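# Unplug the clipped cord from the power strip

## Task

Pull out of the power strip the plug whose cord is held in the strip's wire clip, leave that plug free of the wire clip, and finish with neither gripper holding any other loose object.

## Robot and tools

Robot: two yam_ultra arms, left_arm and right_arm, each with a parallel two-finger gripper and a wrist camera. Calibrated base positions in the scene frame: left_arm (-0.047, +0.351, +0.020) m, right_arm (-0.007, -0.267, +0.028) m, each turned only slightly about z. A two-camera stand is fixed behind the arms. Loose objects can occasionally get a brief push from outside.

Frames. Scene frame: origin at table-top height midway between the nominal bases, +z up, +x outward over the table, left_arm toward +y (arm names do not match image left/right). Fixed cameras and the table use the scene frame. Each arm's reported hand pose, velocities, targets and wrist-camera pose are in that arm's own base frame. Motion offsets are along the axes of that arm's current Hand target. The gripper's fingers point along its +z and separate along its y. end_effector_position is the point between the finger pads, roughly 1 cm behind the tips. Reported poses may be wrong by a few cm, more at long reach.

Row layout (shared by execute_actions and move): one flat list of 14 numbers covering both arms, each in [-1, 1]: left_arm dx, dy, dz, rx, ry, rz, opening, then right_arm in the same order. dx..rz are an offset, not a pose, measured from that arm's Hand target as it stood when the action or move began; 1.0 equals 0.6 m or 180 degrees; rx, ry, rz form a single rotation vector. Opening is absolute: +1 fully open (0.094 m), -1 closed. Sending all six pose numbers as 0 re-commands the current Hand target; a 0 opening is a real command (half open), so resend the present opening to keep a gripper as it is.

execute_actions(actions, cameras): actions is a list of actions; each action is up to 15 rows, one per 1/30 s step, and a short action repeats its final row to fill 15 steps. All rows of an action count from the same start pose, and each new action starts from the updated Hand target, so repeating an offset moves farther. Images come back only for an empty actions list (default: all cameras) or when cameras names them; ["all"] for all, [] for none; an unknown name invalidates the call. An empty list also reveals the scene number and task.

move(target, speed, blend, opening_speed, grip_force, blocking, cameras): straight-line paths for both grippers. target is one 14-number row or up to 15 rows; every row is an offset from the Hand targets at the move's start, not from the previous row. speed: m/s, 0.002 to 2.9, default 0.25 (rotation up to twice that in rad/s); one value or one per target. blend: corner rounding in metres for a list, 0 means stop at each point. opening_speed: rate of finger travel on the -1..+1 scale per second, at least 0.2; use it to close slowly on fragile items. grip_force: newtons per pad, 10 to 50, one value or one per arm; it persists; lower force closes more slowly. blocking=false returns after about 0.5 s while the move continues. Paths do not avoid obstacles or the other arm; whole move is capped at 10 s. Avoid paths passing near an arm's own base.

wait(seconds 0 to 10), stop() (brakes a running move), zoom_image(camera, region [x0,y0,x1,y1] pixels, at most 504x504) on the newest image of cam_high, cam_low, cam_left_wrist or cam_right_wrist, read_manual (licence texts only), finished_scene(scene) which ends the scene irreversibly; call nothing else after it in that reply.

Cameras: cam_high, cam_left_wrist, cam_right_wrist, each 672x504.

Results: each arm's end_effector_position (m) and end_effector_quat_wxyz in its base frame; Hand target (last commanded pose after clipping, the base for the next offset); grip_measured (finger opening on the command scale, reads up to about 2.5 mm wide when empty and a few mm narrow on a hard part); Joint positions (last value is opening in metres); joint torques (include the arm's weight, noisy, values 1 to 3 wrap at ±28 N m); Joint velocities, possibly shown as within noise; Tool commands. move adds a move: line: done (at rest within 10 mm and 2 degrees), off_target, moving, held or fault, plus limits such as paced (pose clipped) or held (steps withheld). Grippers often stop short of the target from friction or weight; that is not proof of contact; resend the shortfall as an offset. Orientation commands are clipped to 40 degrees from the measured orientation per step.

Cautions: no drops, no releasing moving parts, no slams, hits or hard pushes; faster moves and targets deeper past a contact press harder. An arm blocked by something keeps pushing until commanded back past its gripper. Never let the arms or grippers touch each other, and do not close a gripper on the other arm's fingers. Keep objects, fixtures and the other arm from straining the wrist camera cables. Nothing may fall off or be left off the table. Long holds, stretched poses or pushing at unreachable targets heat motors: MOTOR HOT appears at 75 °C, at 90 °C the arm folds and goes idle, at 100 °C it collapses. The goal must still hold after finished_scene with the robot let go.

Each tool is called after "Request:" in YAML: its name, and indented under it one key for each argument.

## Session

Request:
execute_actions:
  actions: []

Scene clock: 0.00 s.
left_arm: end_effector_position=(+0.4065, +0.0427, +0.1067) grip_measured=+1.000 end_effector_quat_wxyz=(+0.609, -0.069, +0.790, +0.024) | right_arm: end_effector_position=(+0.3973, -0.0021, +0.1168) grip_measured=+1.000 end_effector_quat_wxyz=(+0.617, +0.031, +0.785, -0.043)
Joint positions: left_arm=[0.083 1.603 0.371 0.97 -0.042 -0.058 0.094] | right_arm=[0.072 1.536 0.335 0.96 0.177 0.013 0.094]
Joint velocities: within noise
Joint torques (N m): no reading
Heat: left arm: 44 °C; right arm: 37 °C.
Hand target: left_arm +0.4071, +0.0427, +0.1077; +0.609, -0.069, +0.790, +0.024 | right_arm +0.3990, -0.0022, +0.1214; +0.622, +0.032, +0.781, -0.043
Tool commands: left_gripper/opening=+1.0 right_gripper/opening=+1.0

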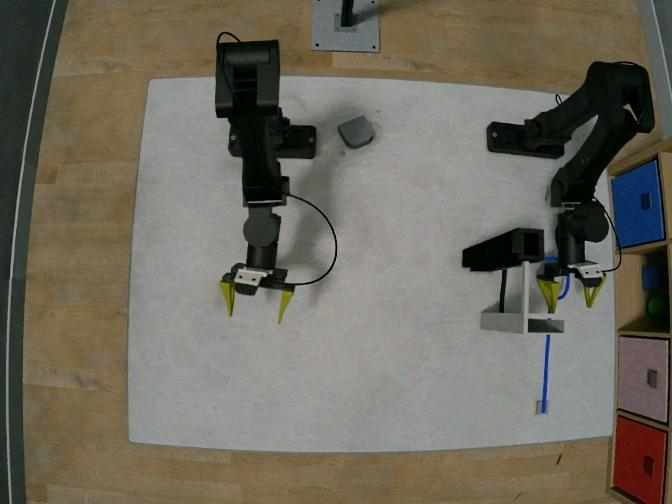

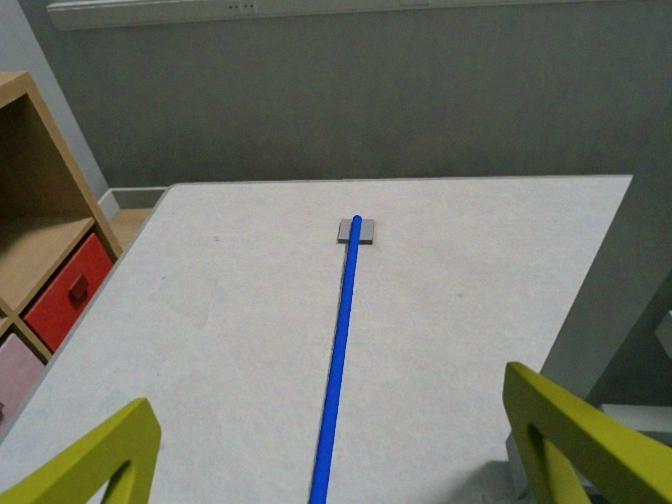

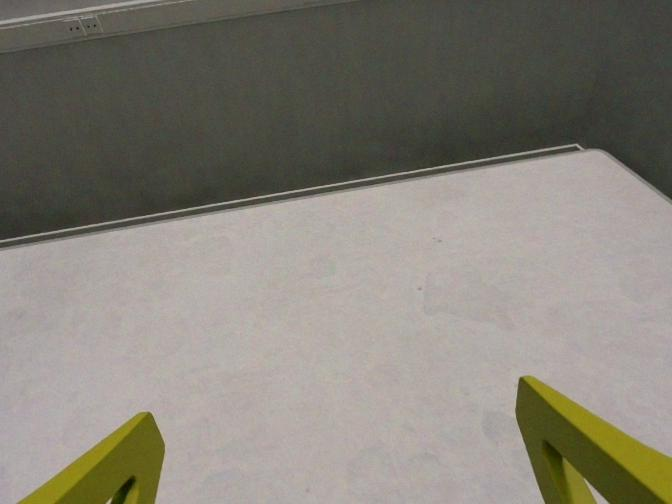

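Request:
move:
  target:
    - [-0.2045,0.0527,-0.1498,0,0,0,-0.3,0,0,0,0,0,0,1]
    - [0.0317,0.0648,-0.2728,0.1824,0.2315,-0.3656,-0.3,0,0,0,0,0,0,1]
  speed: 0.3
  blend: [0.03,0]
  cameras: ["cam_high","cam_left_wrist"]

Scene clock: 25.80 s.
left_arm: end_effector_position=(+0.2354, +0.0528, +0.1250) grip_measured=-0.298 end_effector_quat_wxyz=(+0.207, -0.316, +0.762, -0.526) | right_arm: end_effector_position=(+0.3973, -0.0021, +0.1168) grip_measured=+1.000 end_effector_quat_wxyz=(+0.617, +0.031, +0.785, -0.043)
Joint positions: left_arm=[0.968 1.596 0.813 -1.263 1.154 0.494 0.033] | right_arm=[0.072 1.536 0.335 0.96 0.177 0.013 0.094]
Joint torques (N m): left_arm=[0.84 -4.31 8.03 -0.62 0.77 0.15] | right_arm=[0.05 -3.62 5.34 1.56 0.08 -0.01]
Heat: left arm: 45 °C; right arm: 38 °C.
Hand target: left_arm +0.2400, +0.0596, +0.1299; +0.219, -0.314, +0.757, -0.530 | right_arm +0.3990, -0.0022, +0.1214; +0.622, +0.032, +0.781, -0.043
Off the commanded pose: left_arm 0.010 m, 2 deg | right_arm 0.005 m, 1 deg.
move: done
Images, in order (width x height): cam_high 672x504, cam_left_wrist 672x504.

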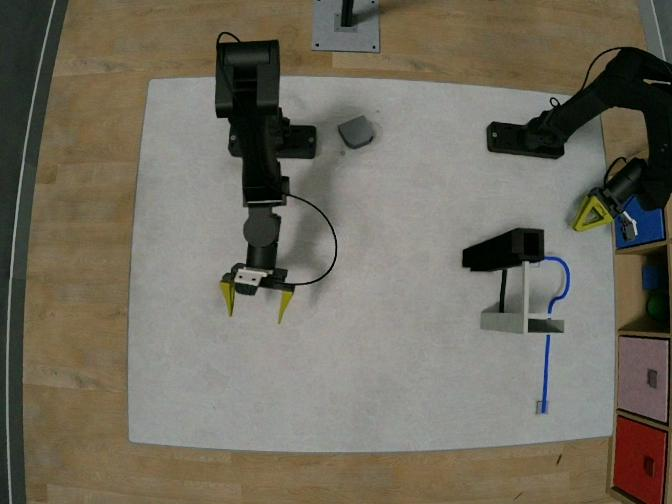

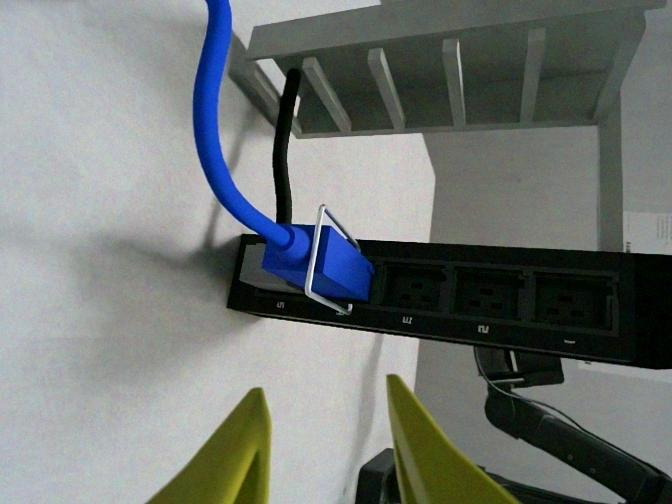

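Request:
move:
  target: [0.0218,0.0163,0.057,0,0.0366,0.0133,-0.3,0,0,0,0,0,0,1]
  speed: 0.2
  cameras: ["cam_left_wrist"]

Scene clock: 33.93 s.
left_arm: end_effector_position=(+0.2493, +0.0323, +0.1109) grip_measured=-0.298 end_effector_quat_wxyz=(+0.186, -0.265, +0.781, -0.534) | right_arm: end_effector_position=(+0.3973, -0.0021, +0.1168) grip_measured=+1.000 end_effector_quat_wxyz=(+0.617, +0.031, +0.785, -0.043)
Joint positions: left_arm=[0.842 1.652 0.813 -1.165 1.162 0.474 0.033] | right_arm=[0.072 1.536 0.335 0.96 0.177 0.013 0.094]
Joint torques (N m): left_arm=[-0.59 -4.93 4.79 -0.34 0.8 -0.04] | right_arm=[0.06 -3.62 5.33 1.57 0.07 0]
Heat: left arm: 45 °C; right arm: 38 °C.
Hand target: left_arm +0.2512, +0.0300, +0.1090; +0.186, -0.267, +0.774, -0.542 | right_arm +0.3990, -0.0022, +0.1214; +0.622, +0.032, +0.781, -0.043
Off the commanded pose: left_arm 0.004 m, 1 deg | right_arm 0.005 m, 1 deg.
move: done
Images, in order (width x height): cam_left_wrist 672x504.

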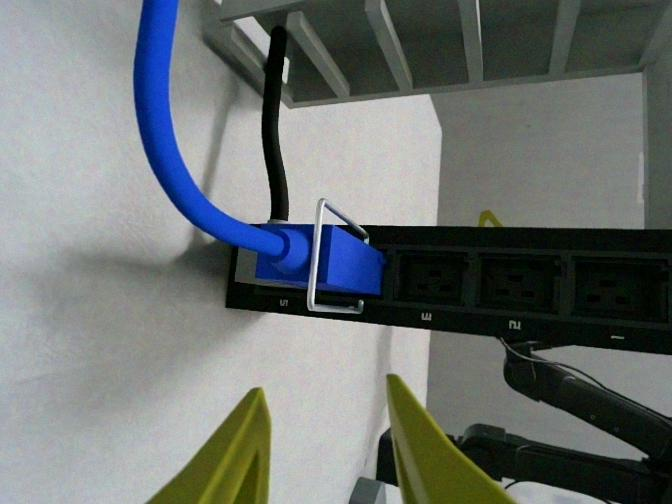

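Request:
move:
  target: [0.0272,0.0112,0.0668,0,0,0,-0.3,0,0,0,0,0,0,1]
  speed: 0.15
  cameras: ["cam_left_wrist"]

Scene clock: 37.70 s.
left_arm: end_effector_position=(+0.2611, -0.0036, +0.0850) grip_measured=-0.298 end_effector_quat_wxyz=(+0.179, -0.275, +0.776, -0.538) | right_arm: end_effector_position=(+0.3973, -0.0021, +0.1168) grip_measured=+1.000 end_effector_quat_wxyz=(+0.617, +0.031, +0.785, -0.043)
Joint positions: left_arm=[0.682 1.554 0.611 -0.682 1.205 0.039 0.033] | right_arm=[0.072 1.536 0.335 0.96 0.177 0.013 0.094]
Joint torques (N m): left_arm=[-0.62 -7.64 4.52 0.18 0.81 -0.07] | right_arm=[0.05 -3.63 5.33 1.57 0.07 -0.01]
Heat: left arm: 45 °C; right arm: 38 °C.
Hand target: left_arm +0.2601, -0.0079, +0.0889; +0.186, -0.267, +0.774, -0.542 | right_arm +0.3990, -0.0022, +0.1214; +0.622, +0.032, +0.781, -0.043
Off the commanded pose: left_arm 0.006 m, 1 deg | right_arm 0.005 m, 1 deg.
move: done
Images, in order (width x height): cam_left_wrist 672x504.

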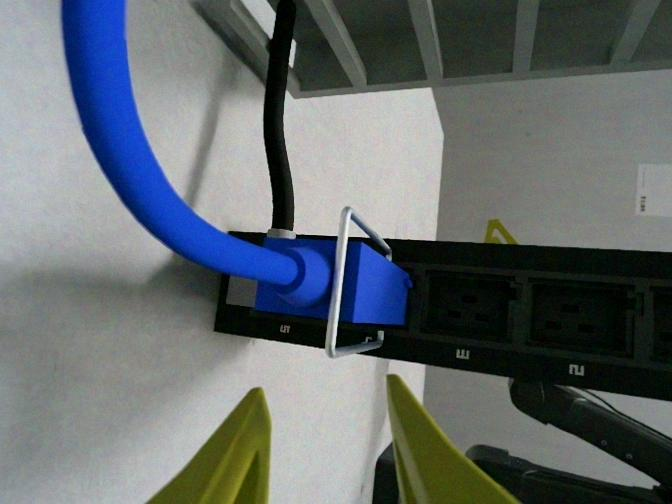

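Request:
move:
  target: [-0.0145,-0.005,0.0215,0,0,0,-0.3,0,0,0,0,0,0,1]
  speed: 0.15
  cameras: ["cam_left_wrist"]

Scene clock: 41.17 s.
left_arm: end_effector_position=(+0.2772, -0.0080, +0.0837) grip_measured=-0.298 end_effector_quat_wxyz=(+0.181, -0.275, +0.776, -0.538) | right_arm: end_effector_position=(+0.3973, -0.0021, +0.1168) grip_measured=+1.000 end_effector_quat_wxyz=(+0.617, +0.031, +0.785, -0.043)
Joint positions: left_arm=[0.619 1.549 0.595 -0.496 1.205 -0.147 0.033] | right_arm=[0.072 1.536 0.335 0.96 0.177 0.013 0.094]
Joint torques (N m): left_arm=[-0.7 -7.84 4.66 0.4 0.76 -0.03] | right_arm=[0.03 -3.62 5.33 1.56 0.08 -0.01]
Heat: left arm: 44 °C; right arm: 38 °C.
Hand target: left_arm +0.2750, -0.0129, +0.0873; +0.186, -0.267, +0.774, -0.542 | right_arm +0.3990, -0.0022, +0.1214; +0.622, +0.032, +0.781, -0.043
Off the commanded pose: left_arm 0.006 m, 1 deg | right_arm 0.005 m, 1 deg.
move: done
Images, in order (width x height): cam_left_wrist 672x504.

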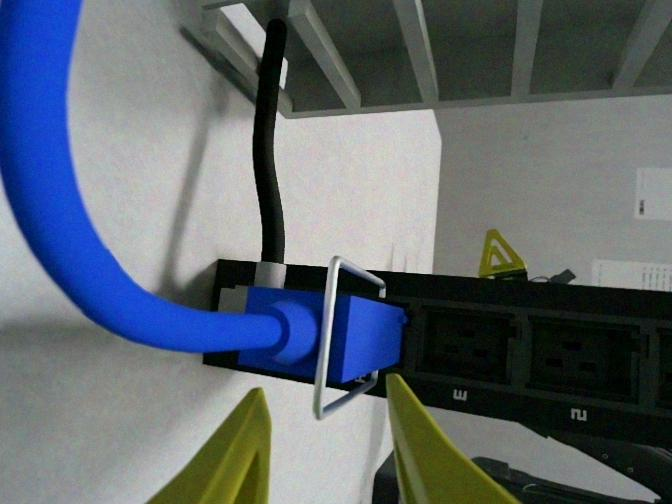

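Request:
move:
  target:
    - [0.0092,0,0.0123,0,0,0,-0.3,0,0,0,0,0,0,1]
    - [0.0092,0,0.0123,0,0,0,-1,0,0,0,0,0,0,1]
  speed: 0.15
  opening_speed: 0.7
  cameras: ["cam_left_wrist"]

Scene clock: 45.17 s.
left_arm: end_effector_position=(+0.2777, -0.0171, +0.0820) grip_measured=-0.930 end_effector_quat_wxyz=(+0.186, -0.270, +0.776, -0.538) | right_arm: end_effector_position=(+0.3973, -0.0021, +0.1168) grip_measured=+1.000 end_effector_quat_wxyz=(+0.617, +0.031, +0.785, -0.043)
Joint positions: left_arm=[0.583 1.515 0.545 -0.382 1.202 -0.237 0.003] | right_arm=[0.072 1.536 0.335 0.96 0.177 0.013 0.094]
Joint torques (N m): left_arm=[-0.68 -7.54 4.71 0.5 0.7 -0.14] | right_arm=[0.05 -3.63 5.34 1.56 0.08 -0.01]
Heat: left arm: 44 °C; right arm: 38 °C.
Hand target: left_arm +0.2750, -0.0218, +0.0848; +0.186, -0.267, +0.774, -0.542 | right_arm +0.3990, -0.0022, +0.1214; +0.622, +0.032, +0.781, -0.043
Off the commanded pose: left_arm 0.006 m, 1 deg | right_arm 0.005 m, 1 deg.
move: done
Images, in order (width x height): cam_left_wrist 672x504.

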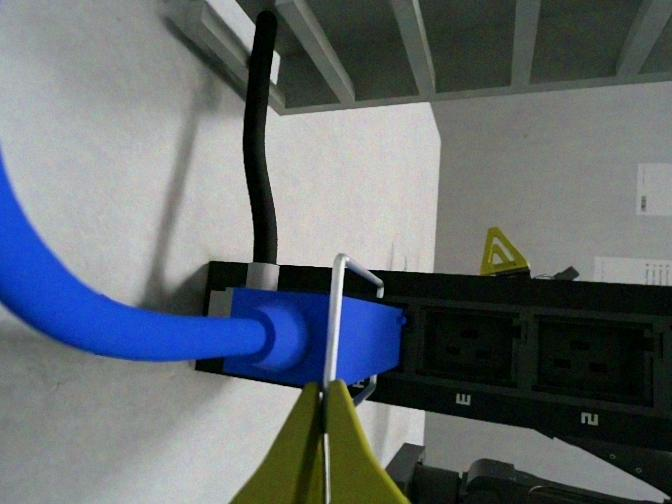

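Request:
move:
  target:
    - [0.0185,-0.0615,0.0028,-0.131,-0.035,0.096,-1,0,0,0,0,0,0,1]
    - [0.0308,-0.12,-0.0018,-0.175,-0.0468,0.1284,-1,0,0,0,0,0,0,1]
  speed: 0.1
  blend: [0.02,0]
  cameras: ["cam_left_wrist"]

Scene clock: 51.13 s.
left_arm: end_effector_position=(+0.2768, -0.0519, +0.1351) grip_measured=-0.934 end_effector_quat_wxyz=(+0.262, -0.170, +0.919, -0.240) | right_arm: end_effector_position=(+0.3973, -0.0021, +0.1168) grip_measured=+1.000 end_effector_quat_wxyz=(+0.617, +0.031, +0.785, -0.043)
Joint positions: left_arm=[0.061 1.025 0.716 -0.636 0.397 -0.434 0.003] | right_arm=[0.072 1.536 0.335 0.96 0.177 0.013 0.094]
Joint torques (N m): left_arm=[-0.12 -5.08 12.41 0.55 0.13 -0.51] | right_arm=[0.06 -3.62 5.34 1.57 0.07 0]
Heat: left arm: 45 °C; right arm: 37 °C.
Hand target: left_arm +0.2750, -0.0517, +0.1529; +0.266, -0.188, +0.913, -0.245 | right_arm +0.3990, -0.0022, +0.1214; +0.622, +0.032, +0.781, -0.043
Off the commanded pose: left_arm 0.018 m, 2 deg | right_arm 0.005 m, 1 deg.
move: off_target (left_arm)
Images, in order (width x height): cam_left_wrist 672x504.

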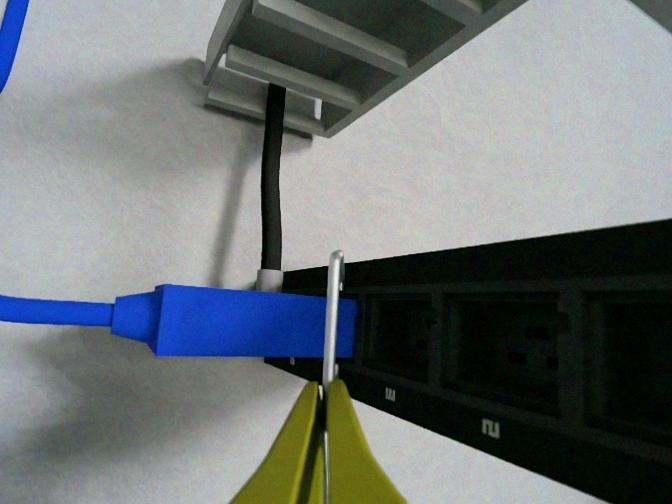

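Request:
move:
  target:
    - [0.021,-0.032,0.017,-0.079,-0.021,0.058,-1,0,0,0,0,0,0,1]
    - [0.021,-0.032,0.017,-0.079,-0.021,0.058,-0.7,0,0,0,0,0,0,1]
    - [0.031,-0.06,-0.096,-0.079,-0.021,0.058,-0.7,0,0,0,0,0,0,1]
  speed: [0.1,0.1,0.2]
  cameras: ["cam_left_wrist","cam_high"]

Scene clock: 60.53 s.
left_arm: end_effector_position=(+0.2358, -0.0701, +0.2011) grip_measured=-0.702 end_effector_quat_wxyz=(+0.288, -0.142, +0.942, -0.100) | right_arm: end_effector_position=(+0.3973, -0.0021, +0.1168) grip_measured=+1.000 end_effector_quat_wxyz=(+0.617, +0.031, +0.785, -0.043)
Joint positions: left_arm=[-0.372 0.927 0.992 -1.025 -0.108 -0.636 0.014] | right_arm=[0.072 1.536 0.335 0.96 0.177 0.013 0.094]
Joint velocities: left_arm=[-0.007 -0.046 -0.007 -0.022 -0.007 0.007 -0.001] | right_arm=[within noise]
Joint torques (N m): left_arm=[-0.62 -1.24 9.98 0.91 -0.19 -0.09] | right_arm=[0.03 -3.62 5.33 1.56 0.08 0]
Heat: left arm: 47 °C; right arm: 37 °C.
Hand target: left_arm +0.2346, -0.0696, +0.2077; +0.292, -0.143, +0.941, -0.099 | right_arm +0.3990, -0.0022, +0.1214; +0.622, +0.032, +0.781, -0.043
Off the commanded pose: left_arm 0.007 m, 1 deg | right_arm 0.005 m, 1 deg.
move: done; target 2's new opening was sent with left_arm's hand 0.009 m and 3 deg from that target
Images, in order (width x height): cam_high 672x504, cam_left_wrist 672x504.

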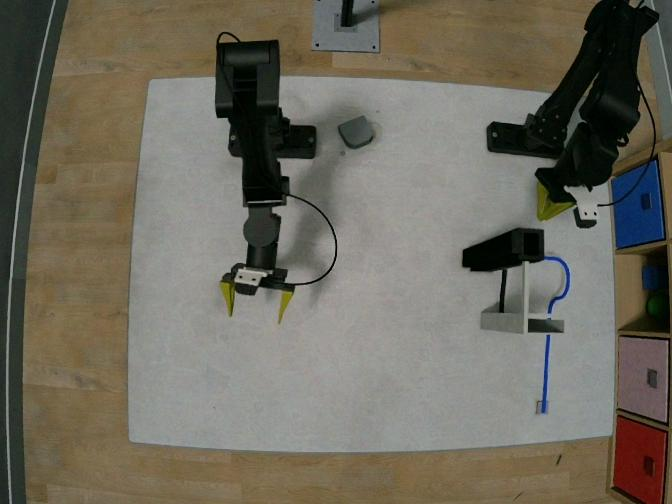

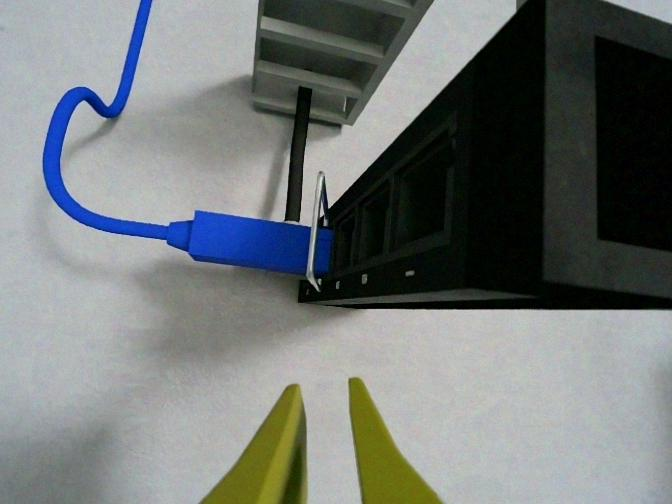

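Request:
move:
  target: [-0.1055,0.067,0.0613,-0.191,0.0944,-0.39,0.05,0,0,0,0,0,0,1]
  speed: 0.4
  cameras: ["cam_left_wrist"]

Scene clock: 64.70 s.
left_arm: end_effector_position=(+0.2958, -0.0165, +0.1976) grip_measured=+0.048 end_effector_quat_wxyz=(-0.011, +0.702, -0.712, +0.012) | right_arm: end_effector_position=(+0.3973, -0.0021, +0.1168) grip_measured=+1.000 end_effector_quat_wxyz=(+0.617, +0.031, +0.785, -0.043)
Joint positions: left_arm=[-0.059 1.666 1.693 -1.566 0 -1.615 0.049] | right_arm=[0.072 1.536 0.335 0.96 0.177 0.013 0.094]
Joint torques (N m): left_arm=[0.57 -6.31 9.54 -0.08 0.01 -0.11] | right_arm=[0.06 -3.62 5.33 1.57 0.08 0]
Heat: left arm: 47 °C; right arm: 37 °C.
Hand target: left_arm +0.2974, -0.0149, +0.2002; +0.000, +0.707, -0.707, +0.000 | right_arm +0.3990, -0.0022, +0.1214; +0.622, +0.032, +0.781, -0.043
Off the commanded pose: left_arm 0.003 m, 2 deg | right_arm 0.005 m, 1 deg.
joint sent to its limit (left arm) — joint 4 (wrist pitch), lower limit. The joint targets still meet the commanded pose.
move: done
Images, in order (width x height): cam_left_wrist 672x504.

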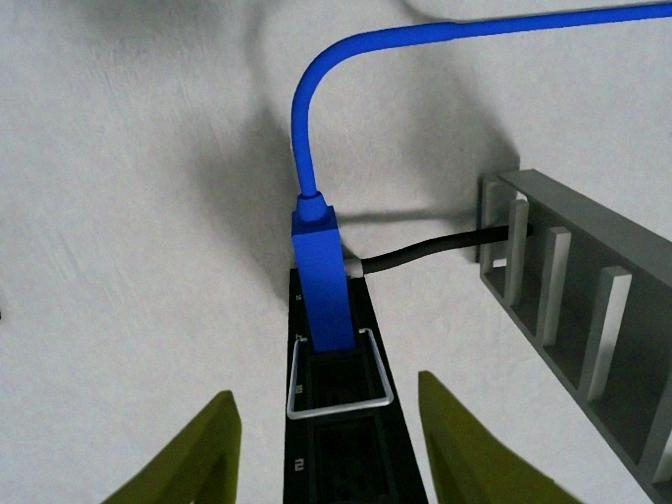

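Request:
move:
  target:
    - [0.026,0.002,0.2033,0,0,0,0.05,0,0,0,0,0,0,1]
    - [0.026,0.002,0.2033,0,0,0,-1,0,0,0,0,0,0,1]
  speed: 0.2
  opening_speed: 0.7
  cameras: ["cam_left_wrist"]

Scene clock: 69.67 s.
left_arm: end_effector_position=(+0.2957, -0.0291, +0.0869) grip_measured=-0.569 end_effector_quat_wxyz=(-0.001, +0.707, -0.707, +0.005) | right_arm: end_effector_position=(+0.3973, -0.0021, +0.1168) grip_measured=+1.000 end_effector_quat_wxyz=(+0.617, +0.031, +0.785, -0.043)
Joint positions: left_arm=[-0.099 1.671 1.256 -1.146 0.004 -1.669 0.02] | right_arm=[0.072 1.536 0.335 0.96 0.177 0.013 0.094]
Joint torques (N m): left_arm=[-0.59 -6.61 5.93 0.37 -0.05 -0.09] | right_arm=[0.05 -3.62 5.34 1.57 0.07 0]
Heat: left arm: 46 °C; right arm: 37 °C.
Hand target: left_arm +0.2961, -0.0306, +0.0782; +0.000, +0.707, -0.707, +0.000 | right_arm +0.3990, -0.0022, +0.1214; +0.622, +0.032, +0.781, -0.043
Off the commanded pose: left_arm 0.009 m, 1 deg | right_arm 0.005 m, 1 deg.
move: done
Images, in order (width x height): cam_left_wrist 672x504.

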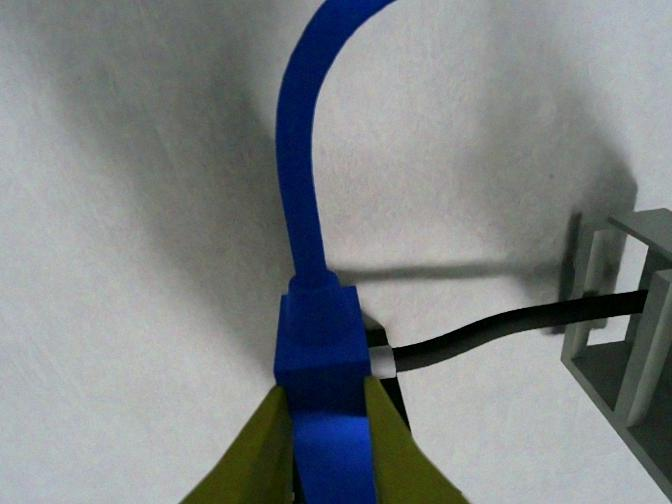

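Request:
move:
  target:
    - [-0.19,0,0,0,0,0,-1,0,0,0,0,0,0,1]
    - [-0.2,0,0.085,0,0,0,-1,0,0,0,0,0,0,1]
  speed: [0.15,0.15]
  blend: [0.02,0]
  cameras: ["cam_left_wrist","cam_high"]

Scene clock: 72.57 s.
left_arm: end_effector_position=(+0.3007, +0.0857, +0.0350) grip_measured=-0.985 end_effector_quat_wxyz=(-0.005, +0.707, -0.707, +0.011) | right_arm: end_effector_position=(+0.3973, -0.0021, +0.1168) grip_measured=+1.000 end_effector_quat_wxyz=(+0.617, +0.031, +0.785, -0.043)
Joint positions: left_arm=[0.282 1.773 1.16 -0.938 0.013 -1.29 0.001] | right_arm=[0.072 1.536 0.335 0.96 0.177 0.013 0.094]
Joint torques (N m): left_arm=[0.8 -7.54 5.96 0.25 -0.15 0.1] | right_arm=[0.05 -3.63 5.34 1.57 0.07 0]
Heat: left arm: 46 °C; right arm: 37 °C.
Hand target: left_arm +0.2961, +0.0895, +0.0271; +0.000, +0.707, -0.707, +0.000 | right_arm +0.3990, -0.0022, +0.1214; +0.622, +0.032, +0.781, -0.043
Off the commanded pose: left_arm 0.010 m, 1 deg | right_arm 0.005 m, 1 deg.
move: done
Images, in order (width x height): cam_high 672x504, cam_left_wrist 672x504.

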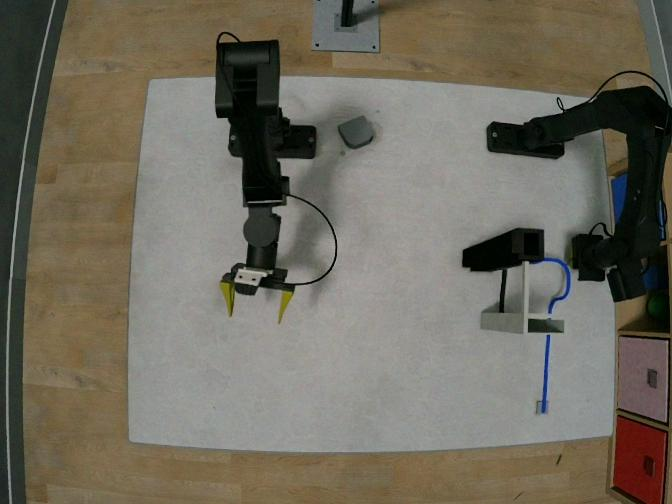

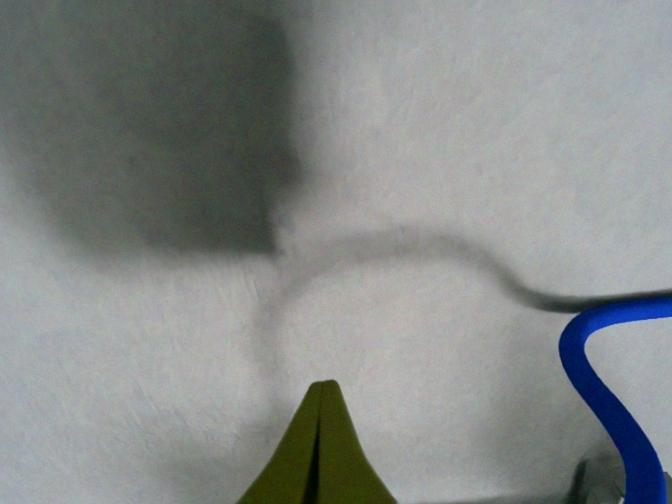

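Request:
move:
  target:
    - [0.05,0,-0.22,0,0,0,0.05,0,0,0,0,0,0,1]
    - [0.18,0,-0.24,0,0,0,0.05,0,0,0,0,0,0,1]
  speed: [0.35,0.35]
  blend: [0.04,0]
  cameras: ["cam_left_wrist"]

Scene clock: 74.80 s.
left_arm: end_effector_position=(+0.2943, -0.0225, +0.1660) grip_measured=+0.048 end_effector_quat_wxyz=(+0.005, +0.702, -0.712, +0.004) | right_arm: end_effector_position=(+0.3973, -0.0021, +0.1168) grip_measured=+1.000 end_effector_quat_wxyz=(+0.617, +0.031, +0.785, -0.043)
Joint positions: left_arm=[-0.072 1.669 1.569 -1.472 0.013 -1.627 0.049] | right_arm=[0.072 1.536 0.335 0.96 0.177 0.013 0.094]
Joint torques (N m): left_arm=[0.61 -7.32 9.78 -0.05 -0.14 -0.06] | right_arm=[0.05 -3.63 5.34 1.56 0.07 0]
Heat: left arm: 46 °C; right arm: 37 °C.
Hand target: left_arm +0.2961, -0.0186, +0.1712; +0.000, +0.707, -0.707, +0.000 | right_arm +0.3990, -0.0022, +0.1214; +0.622, +0.032, +0.781, -0.043
Off the commanded pose: left_arm 0.007 m, 1 deg | right_arm 0.005 m, 1 deg.
move: done; blend cut to 0.0395 m at target 1
Images, in order (width x height): cam_left_wrist 672x504.

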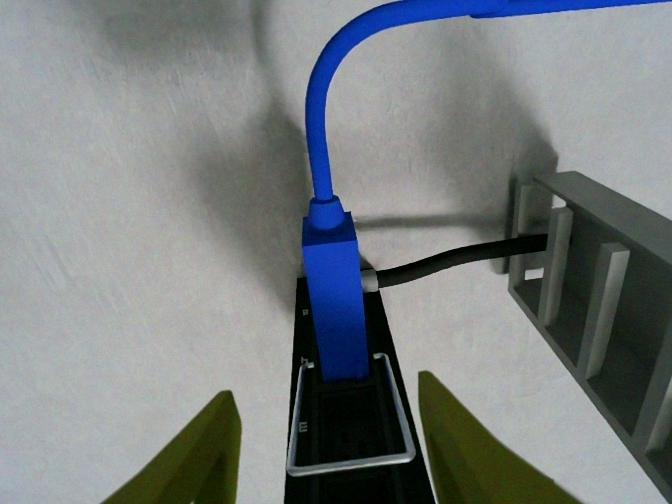

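Request:
move:
  target:
    - [0.026,0.0,0.195,0,0,0,0.05,0,0,0,0,0,0,1]
    - [0.026,0.0,0.195,0,0,0,-1,0,0,0,0,0,0,1]
  speed: 0.2
  opening_speed: 0.8
  cameras: ["cam_left_wrist"]

Scene clock: 80.20 s.
left_arm: end_effector_position=(+0.2898, -0.0271, +0.0738) grip_measured=-0.985 end_effector_quat_wxyz=(-0.004, +0.710, -0.704, -0.006) | right_arm: end_effector_position=(+0.3973, -0.0021, +0.1168) grip_measured=+1.000 end_effector_quat_wxyz=(+0.617, +0.031, +0.785, -0.043)
Joint positions: left_arm=[-0.105 1.671 1.203 -1.107 -0.013 -1.684 0.001] | right_arm=[0.072 1.536 0.335 0.96 0.177 0.013 0.094]
Joint torques (N m): left_arm=[-1.1 -4.7 4.37 0.87 0.13 -0.06] | right_arm=[0.03 -3.62 5.34 1.56 0.08 -0.01]
Heat: left arm: 46 °C; right arm: 37 °C.
Hand target: left_arm +0.2961, -0.0342, +0.0541; +0.000, +0.707, -0.707, +0.000 | right_arm +0.3990, -0.0022, +0.1214; +0.622, +0.032, +0.781, -0.043
Off the commanded pose: left_arm 0.022 m, 1 deg | right_arm 0.005 m, 1 deg.
move: off_target (left_arm); target 2's new opening was sent with left_arm's hand 0.023 m and 1 deg from that target
Images, in order (width x height): cam_left_wrist 672x504.

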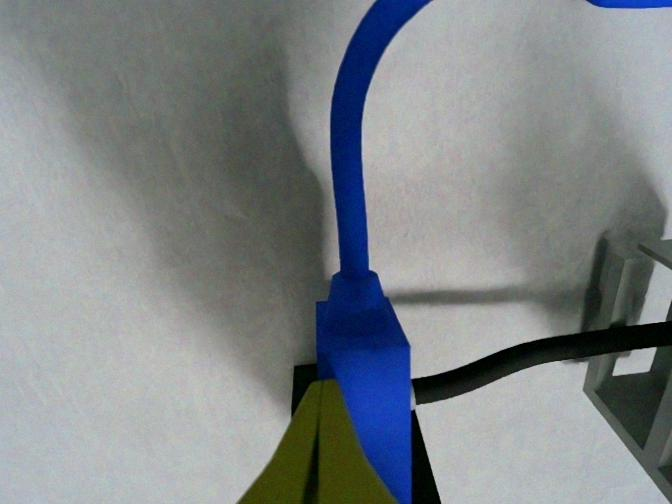

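Request:
move:
  target: [0,0,-0.1,0,0,0,-1,0,0,0,0,0,0,1]
  speed: 0.2
  cameras: ["cam_left_wrist"]

Request:
zoom_image:
  camera: "cam_left_wrist"
  region: [220, 180, 470, 504]

Scene clock: 85.13 s.
left_arm: end_effector_position=(+0.2954, -0.0317, +0.1085) grip_measured=-0.985 end_effector_quat_wxyz=(+0.001, +0.708, -0.706, +0.000) | right_arm: end_effector_position=(+0.3973, -0.0021, +0.1168) grip_measured=+1.000 end_effector_quat_wxyz=(+0.617, +0.031, +0.785, -0.043)
Joint positions: left_arm=[-0.11 1.671 1.343 -1.244 0 -1.684 0.001] | right_arm=[0.072 1.536 0.335 0.96 0.177 0.013 0.094]
Joint torques (N m): left_arm=[-0.68 -8.14 9.32 -0.08 -0.01 -0.05] | right_arm=[0.06 -3.62 5.33 1.56 0.08 -0.01]
Heat: left arm: 45 °C; right arm: 37 °C.
Hand target: left_arm +0.2962, -0.0342, +0.1141; +0.000, +0.707, -0.707, +0.000 | right_arm +0.3990, -0.0022, +0.1214; +0.622, +0.032, +0.781, -0.043
Off the commanded pose: left_arm 0.006 m, 0 deg | right_arm 0.005 m, 1 deg.
move: done
Images, in order (width x height): cam_left_wrist 672x504.

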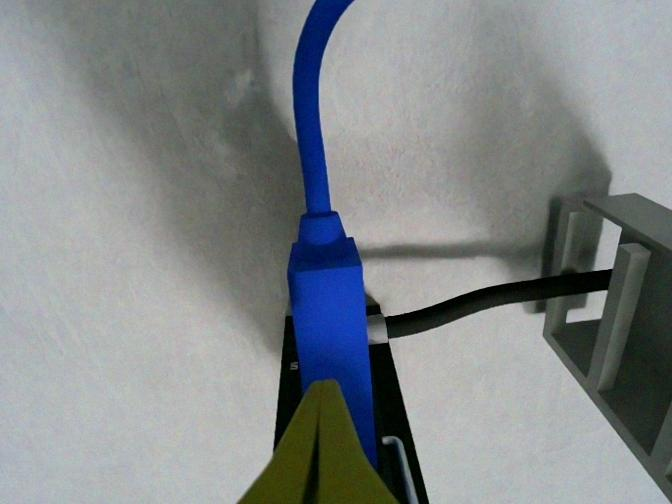

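Scaled by 1.556 from the camera's 672x504 image, which has a finer 960x720 frame.

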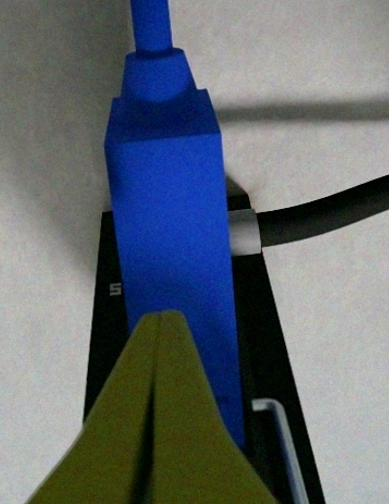

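Request:
move:
  target:
    - [-0.0165,0,-0.0167,0,0,0,-0.3,0,0,0,0,0,0,1]
    - [-0.0165,0,0.09,0,0,0,-0.3,0,0,0,0,0,0,1]
  speed: 0.12
  cameras: ["cam_left_wrist"]

Scene clock: 89.10 s.
left_arm: end_effector_position=(+0.2919, -0.0260, +0.0741) grip_measured=-0.302 end_effector_quat_wxyz=(+0.001, +0.708, -0.706, +0.000) | right_arm: end_effector_position=(+0.3973, -0.0021, +0.1168) grip_measured=+1.000 end_effector_quat_wxyz=(+0.617, +0.031, +0.785, -0.043)
Joint positions: left_arm=[-0.092 1.676 1.21 -1.105 0.001 -1.665 0.033] | right_arm=[0.072 1.536 0.335 0.96 0.177 0.013 0.094]
Joint torques (N m): left_arm=[0.64 -5.82 4.85 0.65 -0.02 0.09] | right_arm=[0.03 -3.63 5.33 1.57 0.08 0]
Heat: left arm: 46 °C; right arm: 37 °C.
Hand target: left_arm +0.2962, -0.0243, +0.0601; +0.000, +0.707, -0.707, +0.000 | right_arm +0.3990, -0.0022, +0.1214; +0.622, +0.032, +0.781, -0.043
Off the commanded pose: left_arm 0.015 m, 0 deg | right_arm 0.005 m, 1 deg.
move: off_target (left_arm)
Images, in order (width x height): cam_left_wrist 672x504.

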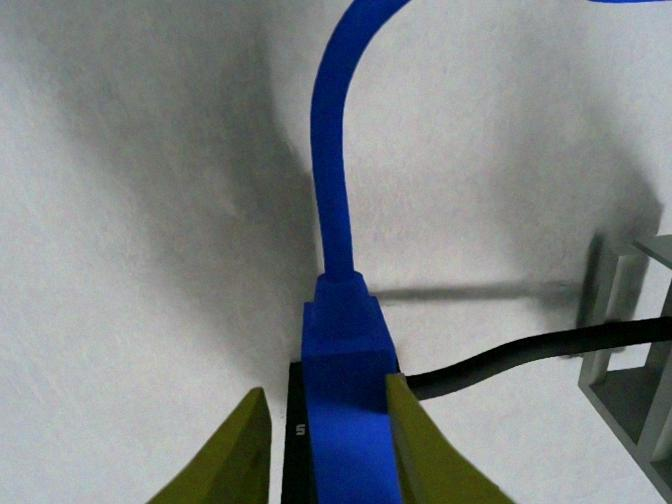

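Request:
move:
  target: [-0.0,0.0,0.0,0,0,0,-1,0,0,0,0,0,0,1]
  speed: 0.12
  opening_speed: 0.8
  cameras: ["cam_left_wrist"]

Scene clock: 91.40 s.
left_arm: end_effector_position=(+0.2892, -0.0258, +0.0741) grip_measured=-0.985 end_effector_quat_wxyz=(+0.004, +0.708, -0.707, -0.004) | right_arm: end_effector_position=(+0.3973, -0.0021, +0.1168) grip_measured=+1.000 end_effector_quat_wxyz=(+0.617, +0.031, +0.785, -0.043)
Joint positions: left_arm=[-0.092 1.676 1.21 -1.116 0.001 -1.664 0.001] | right_arm=[0.072 1.536 0.335 0.96 0.177 0.013 0.094]
Joint torques (N m): left_arm=[0.62 -5.85 4.97 0.74 -0.02 0.09] | right_arm=[0.05 -3.62 5.34 1.56 0.08 0]
Heat: left arm: 46 °C; right arm: 37 °C.
Hand target: left_arm +0.2962, -0.0243, +0.0601; +0.000, +0.707, -0.707, +0.000 | right_arm +0.3990, -0.0022, +0.1214; +0.622, +0.032, +0.781, -0.043
Off the commanded pose: left_arm 0.016 m, 1 deg | right_arm 0.005 m, 1 deg.
move: off_target (left_arm)
Images, in order (width x height): cam_left_wrist 672x504.

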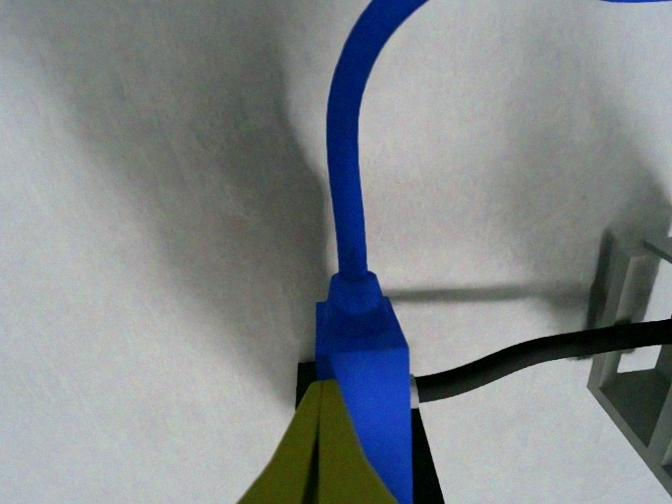

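Request:
move:
  target: [0,0,-0.17,0,0,0,-0.1,0,0,0,0,0,0,1]
  speed: 0.25
  cameras: ["cam_left_wrist"]

Request:
zoom_image:
  camera: "cam_left_wrist"
  region: [220, 150, 470, 480]

Scene clock: 96.17 s.
left_arm: end_effector_position=(+0.2968, -0.0263, +0.1565) grip_measured=-0.102 end_effector_quat_wxyz=(+0.001, +0.708, -0.706, +0.000) | right_arm: end_effector_position=(+0.3973, -0.0021, +0.1168) grip_measured=+1.000 end_effector_quat_wxyz=(+0.617, +0.031, +0.785, -0.043)
Joint positions: left_arm=[-0.091 1.676 1.538 -1.435 0.001 -1.664 0.042] | right_arm=[0.072 1.536 0.335 0.96 0.177 0.013 0.094]
Joint torques (N m): left_arm=[0.62 -8.35 8.98 -0.06 -0.02 0.09] | right_arm=[0.03 -3.63 5.33 1.57 0.08 -0.01]
Heat: left arm: 45 °C; right arm: 37 °C.
Hand target: left_arm +0.2962, -0.0242, +0.1622; +0.000, +0.707, -0.707, +0.000 | right_arm +0.3990, -0.0022, +0.1214; +0.622, +0.032, +0.781, -0.043
Off the commanded pose: left_arm 0.006 m, 0 deg | right_arm 0.005 m, 1 deg.
move: done
Images, in order (width x height): cam_left_wrist 672x504.

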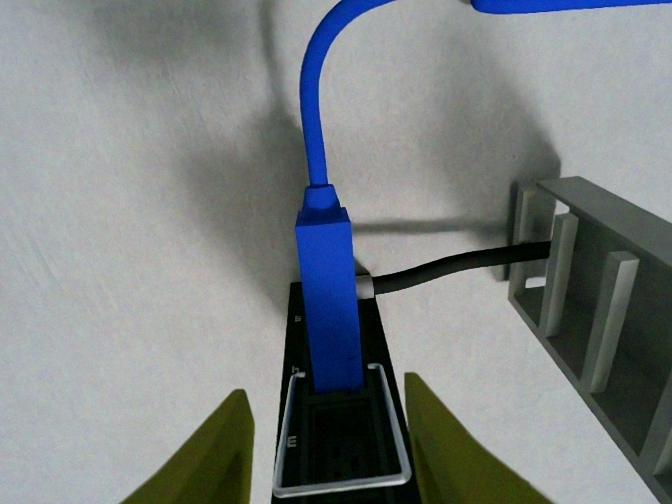

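Scaled by 1.527 from the camera's 672x504 image, which has a finer 960x720 frame.

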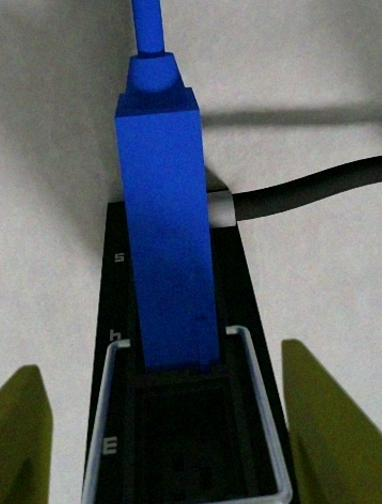

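Request:
move:
  target: [0.008,-0.0065,0.207,0,0,0,-0.17,0,0,0,0,0,0,1]
  speed: 0.12
  cameras: ["cam_left_wrist"]

Scene clock: 99.83 s.
left_arm: end_effector_position=(+0.3035, -0.0269, +0.0465) grip_measured=-0.168 end_effector_quat_wxyz=(-0.006, +0.708, -0.706, +0.008) | right_arm: end_effector_position=(+0.3973, -0.0021, +0.1168) grip_measured=+1.000 end_effector_quat_wxyz=(+0.617, +0.031, +0.785, -0.043)
Joint positions: left_arm=[-0.091 1.728 1.155 -0.977 0.001 -1.664 0.039] | right_arm=[0.072 1.536 0.335 0.96 0.177 0.013 0.094]
Joint torques (N m): left_arm=[-0.75 -7.01 5.89 0.28 -0.04 -0.09] | right_arm=[0.03 -3.62 5.33 1.57 0.08 0]
Heat: left arm: 45 °C; right arm: 37 °C.
Hand target: left_arm +0.3001, -0.0290, +0.0380; +0.000, +0.707, -0.707, +0.000 | right_arm +0.3990, -0.0022, +0.1214; +0.622, +0.032, +0.781, -0.043
Off the commanded pose: left_arm 0.009 m, 1 deg | right_arm 0.005 m, 1 deg.
move: done
Images, in order (width x height): cam_left_wrist 672x504.

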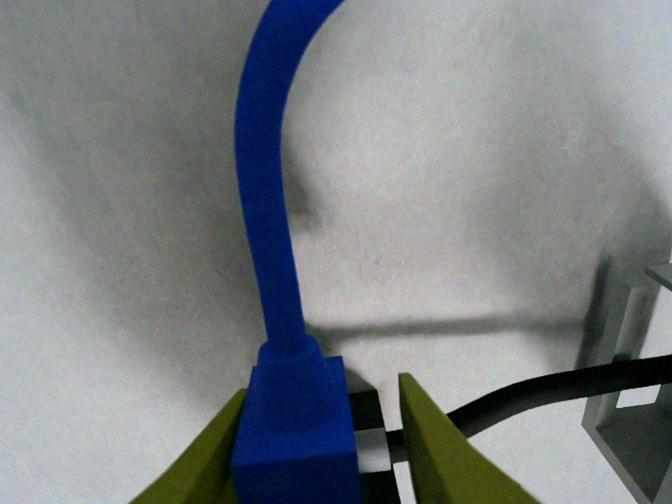

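Request:
move:
  target: [0,0,0,0,0,0,-1,0,0,0,0,0,0,1]
  speed: 0.12
  opening_speed: 0.8
  cameras: ["cam_left_wrist"]

Scene clock: 101.60 s.
left_arm: end_effector_position=(+0.2974, -0.0266, +0.0460) grip_measured=-0.484 end_effector_quat_wxyz=(+0.002, +0.708, -0.707, +0.000) | right_arm: end_effector_position=(+0.3973, -0.0021, +0.1168) grip_measured=+1.000 end_effector_quat_wxyz=(+0.617, +0.031, +0.785, -0.043)
Joint positions: left_arm=[-0.091 1.728 1.153 -0.999 0.003 -1.663 0.024] | right_arm=[0.072 1.536 0.335 0.96 0.177 0.013 0.094]
Joint torques (N m): left_arm=[-0.72 -6.93 6.02 0.45 -0.04 -0.09] | right_arm=[0.05 -3.62 5.33 1.57 0.08 -0.01]
Heat: left arm: 45 °C; right arm: 37 °C.
Hand target: left_arm +0.3000, -0.0290, +0.0380; +0.000, +0.707, -0.707, +0.000 | right_arm +0.3990, -0.0022, +0.1214; +0.622, +0.032, +0.781, -0.043
Off the commanded pose: left_arm 0.009 m, 0 deg | right_arm 0.005 m, 1 deg.
move: done
Images, in order (width x height): cam_left_wrist 672x504.

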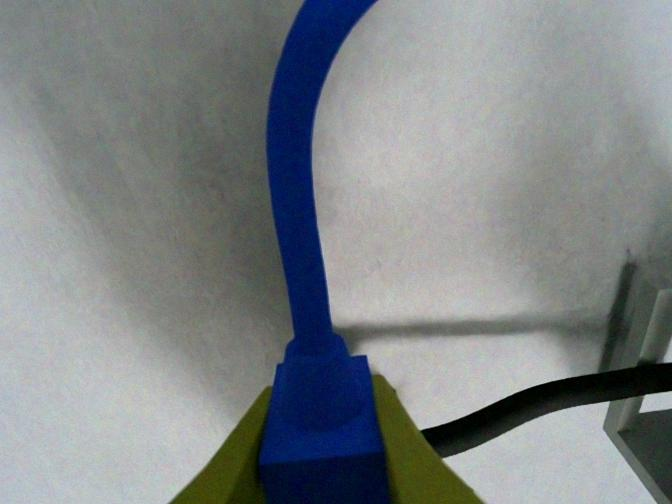

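Request:
move:
  target:
    - [-0.19,0,0,0,0,0,-1,0,0,0,0,0,0,1]
    - [-0.2,0,0.035,0,0,0,-1,0,0,0,0,0,0,1]
  speed: [0.15,0.1]
  blend: [0.02,0]
  cameras: ["cam_left_wrist","cam_high"]

Scene clock: 103.70 s.
left_arm: end_effector_position=(+0.3018, +0.0892, +0.0232) grip_measured=-0.488 end_effector_quat_wxyz=(-0.003, +0.710, -0.704, +0.009) | right_arm: end_effector_position=(+0.3973, -0.0021, +0.1168) grip_measured=+1.000 end_effector_quat_wxyz=(+0.617, +0.031, +0.785, -0.043)
Joint positions: left_arm=[0.291 1.804 1.149 -0.903 0.013 -1.288 0.024] | right_arm=[0.072 1.536 0.335 0.96 0.177 0.013 0.094]
Joint torques (N m): left_arm=[0.06 -7.72 6.39 0.24 -0.13 0.07] | right_arm=[0.05 -3.62 5.34 1.57 0.07 0]
Heat: left arm: 45 °C; right arm: 37 °C.
Hand target: left_arm +0.2999, +0.0909, +0.0169; +0.000, +0.707, -0.707, +0.000 | right_arm +0.3990, -0.0022, +0.1214; +0.622, +0.032, +0.781, -0.043
Off the commanded pose: left_arm 0.007 m, 1 deg | right_arm 0.005 m, 1 deg.
move: done; blend cut to 0.0109 m at target 1
Images, in order (width x height): cam_high 672x504, cam_left_wrist 672x504.

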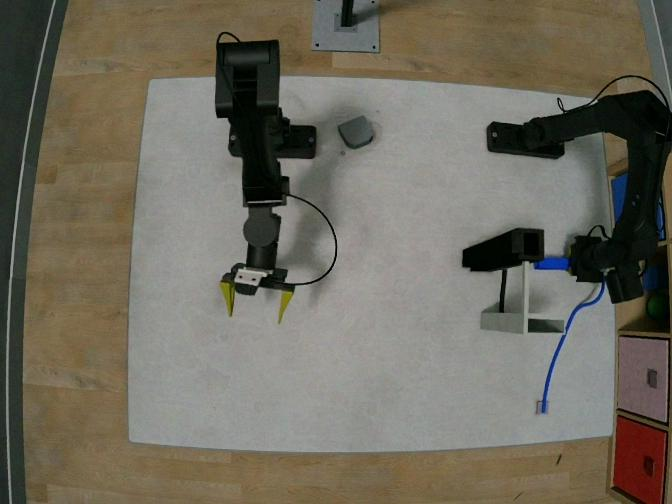

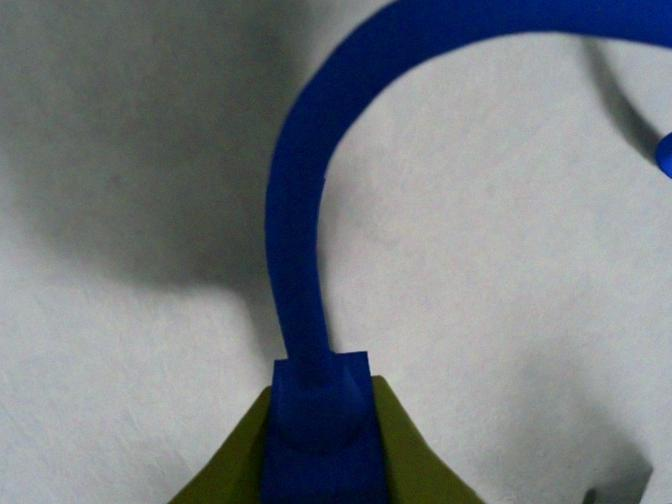

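Request:
move:
  target: [0,0,0.045,0,0,0,-1,0,0,0,0,0,0,1]
  speed: 0.06
  cameras: ["cam_left_wrist"]

Scene clock: 105.10 s.
left_arm: end_effector_position=(+0.3044, +0.0906, -0.0013) grip_measured=-0.488 end_effector_quat_wxyz=(-0.007, +0.710, -0.704, +0.009) | right_arm: end_effector_position=(+0.3973, -0.0021, +0.1168) grip_measured=+1.000 end_effector_quat_wxyz=(+0.617, +0.031, +0.785, -0.043)
Joint positions: left_arm=[0.291 1.85 1.099 -0.8 0.009 -1.288 0.024] | right_arm=[0.072 1.536 0.335 0.96 0.177 0.013 0.094]
Joint torques (N m): left_arm=[0.03 -7.72 5.57 0.25 -0.1 0.1] | right_arm=[0.05 -3.62 5.34 1.57 0.07 -0.01]
Heat: left arm: 45 °C; right arm: 37 °C.
Hand target: left_arm +0.3001, +0.0909, -0.0100; +0.000, +0.707, -0.707, +0.000 | right_arm +0.3990, -0.0022, +0.1214; +0.622, +0.032, +0.781, -0.043
Off the commanded pose: left_arm 0.010 m, 1 deg | right_arm 0.005 m, 1 deg.
move: done
Images, in order (width x height): cam_left_wrist 672x504.

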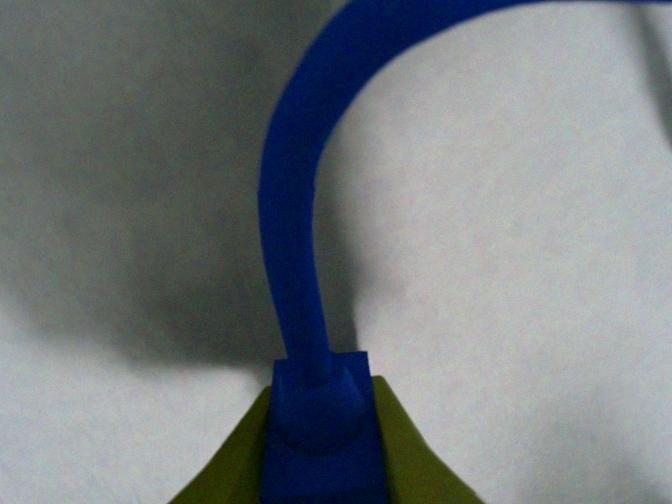

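Request:
move:
  target: [0,0,0.025,0,0,0,-1,0,0,0,0,0,0,1]
  speed: 0.05
  cameras: ["cam_left_wrist"]

Scene clock: 106.20 s.
left_arm: end_effector_position=(+0.3069, +0.0916, -0.0050) grip_measured=-0.488 end_effector_quat_wxyz=(-0.014, +0.708, -0.706, +0.012) | right_arm: end_effector_position=(+0.3973, -0.0021, +0.1168) grip_measured=+1.000 end_effector_quat_wxyz=(+0.617, +0.031, +0.785, -0.043)
Joint positions: left_arm=[0.291 1.853 1.086 -0.768 0.008 -1.283 0.024] | right_arm=[0.072 1.536 0.335 0.96 0.177 0.013 0.094]
Joint torques (N m): left_arm=[0.03 -5.55 4.3 0.53 -0.1 0.02] | right_arm=[0.05 -3.63 5.35 1.57 0.08 0]
Heat: left arm: 45 °C; right arm: 37 °C.
Hand target: left_arm +0.3001, +0.0909, -0.0250; +0.000, +0.707, -0.707, +0.000 | right_arm +0.3990, -0.0022, +0.1214; +0.622, +0.032, +0.781, -0.043
Off the commanded pose: left_arm 0.021 m, 2 deg | right_arm 0.005 m, 1 deg.
move: off_target (left_arm)
Images, in order (width x height): cam_left_wrist 672x504.

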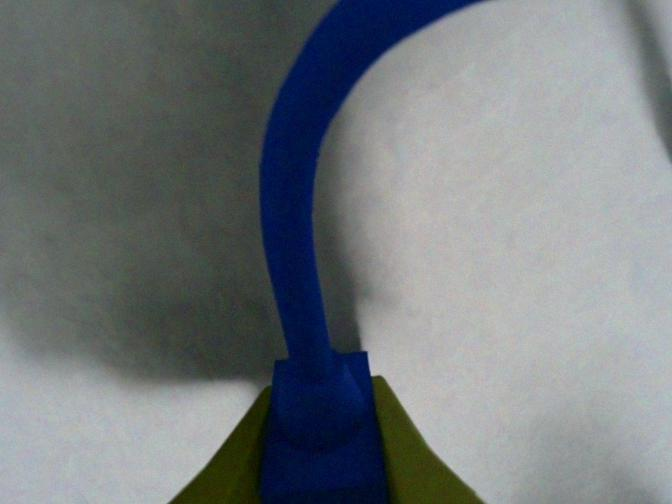

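Request:
move:
  target:
    - [0,0,-0.022,0,0,0,-1,0,0,0,0,0,0,1]
    - [0,0,-0.022,0,0,0,-0.2,0,0,0,0,0,0,1]
    - [0,0,-0.27,0,0,0,-0.2,0,0,0,0,0,0,1]
  speed: [0.05,0.1,0.25]
  opening_speed: 0.9
  cameras: ["cam_left_wrist","cam_high"]

Scene clock: 110.03 s.
left_arm: end_effector_position=(+0.2999, +0.0896, +0.1285) grip_measured=-0.202 end_effector_quat_wxyz=(+0.008, +0.708, -0.706, +0.000) | right_arm: end_effector_position=(+0.3973, -0.0021, +0.1168) grip_measured=+1.000 end_effector_quat_wxyz=(+0.617, +0.031, +0.785, -0.043)
Joint positions: left_arm=[0.291 1.739 1.5 -1.345 0.007 -1.283 0.037] | right_arm=[0.072 1.536 0.335 0.96 0.177 0.013 0.094]
Joint torques (N m): left_arm=[0.09 -9.89 9.1 -0.05 -0.09 0.03] | right_arm=[0.06 -3.63 5.34 1.56 0.08 -0.01]
Heat: left arm: 45 °C; right arm: 37 °C.
Hand target: left_arm +0.2999, +0.0910, +0.1368; +0.000, +0.707, -0.707, +0.000 | right_arm +0.3990, -0.0022, +0.1214; +0.622, +0.032, +0.781, -0.043
Off the commanded pose: left_arm 0.009 m, 1 deg | right_arm 0.005 m, 1 deg.
move: done
Images, in order (width x height): cam_high 672x504, cam_left_wrist 672x504.

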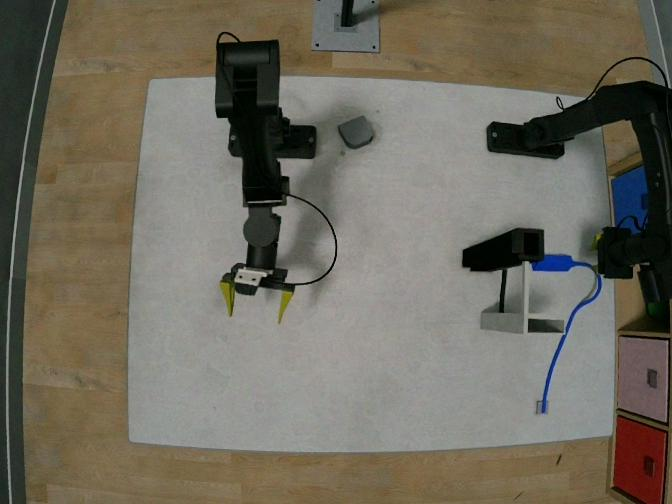

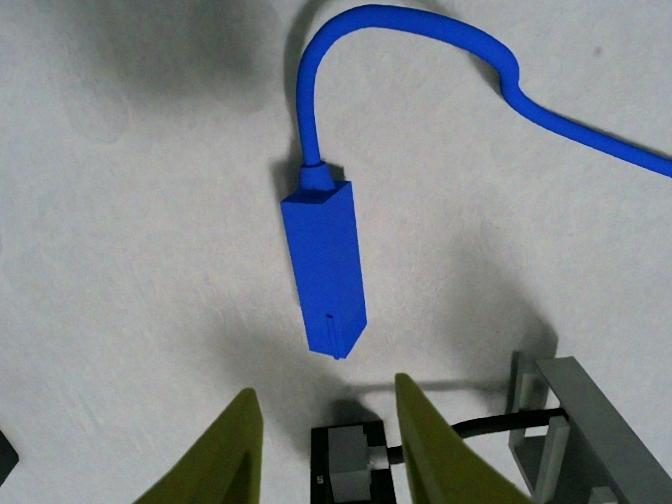

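Request:
finished_scene:
  scene: 2

The scene is finished: the task was done.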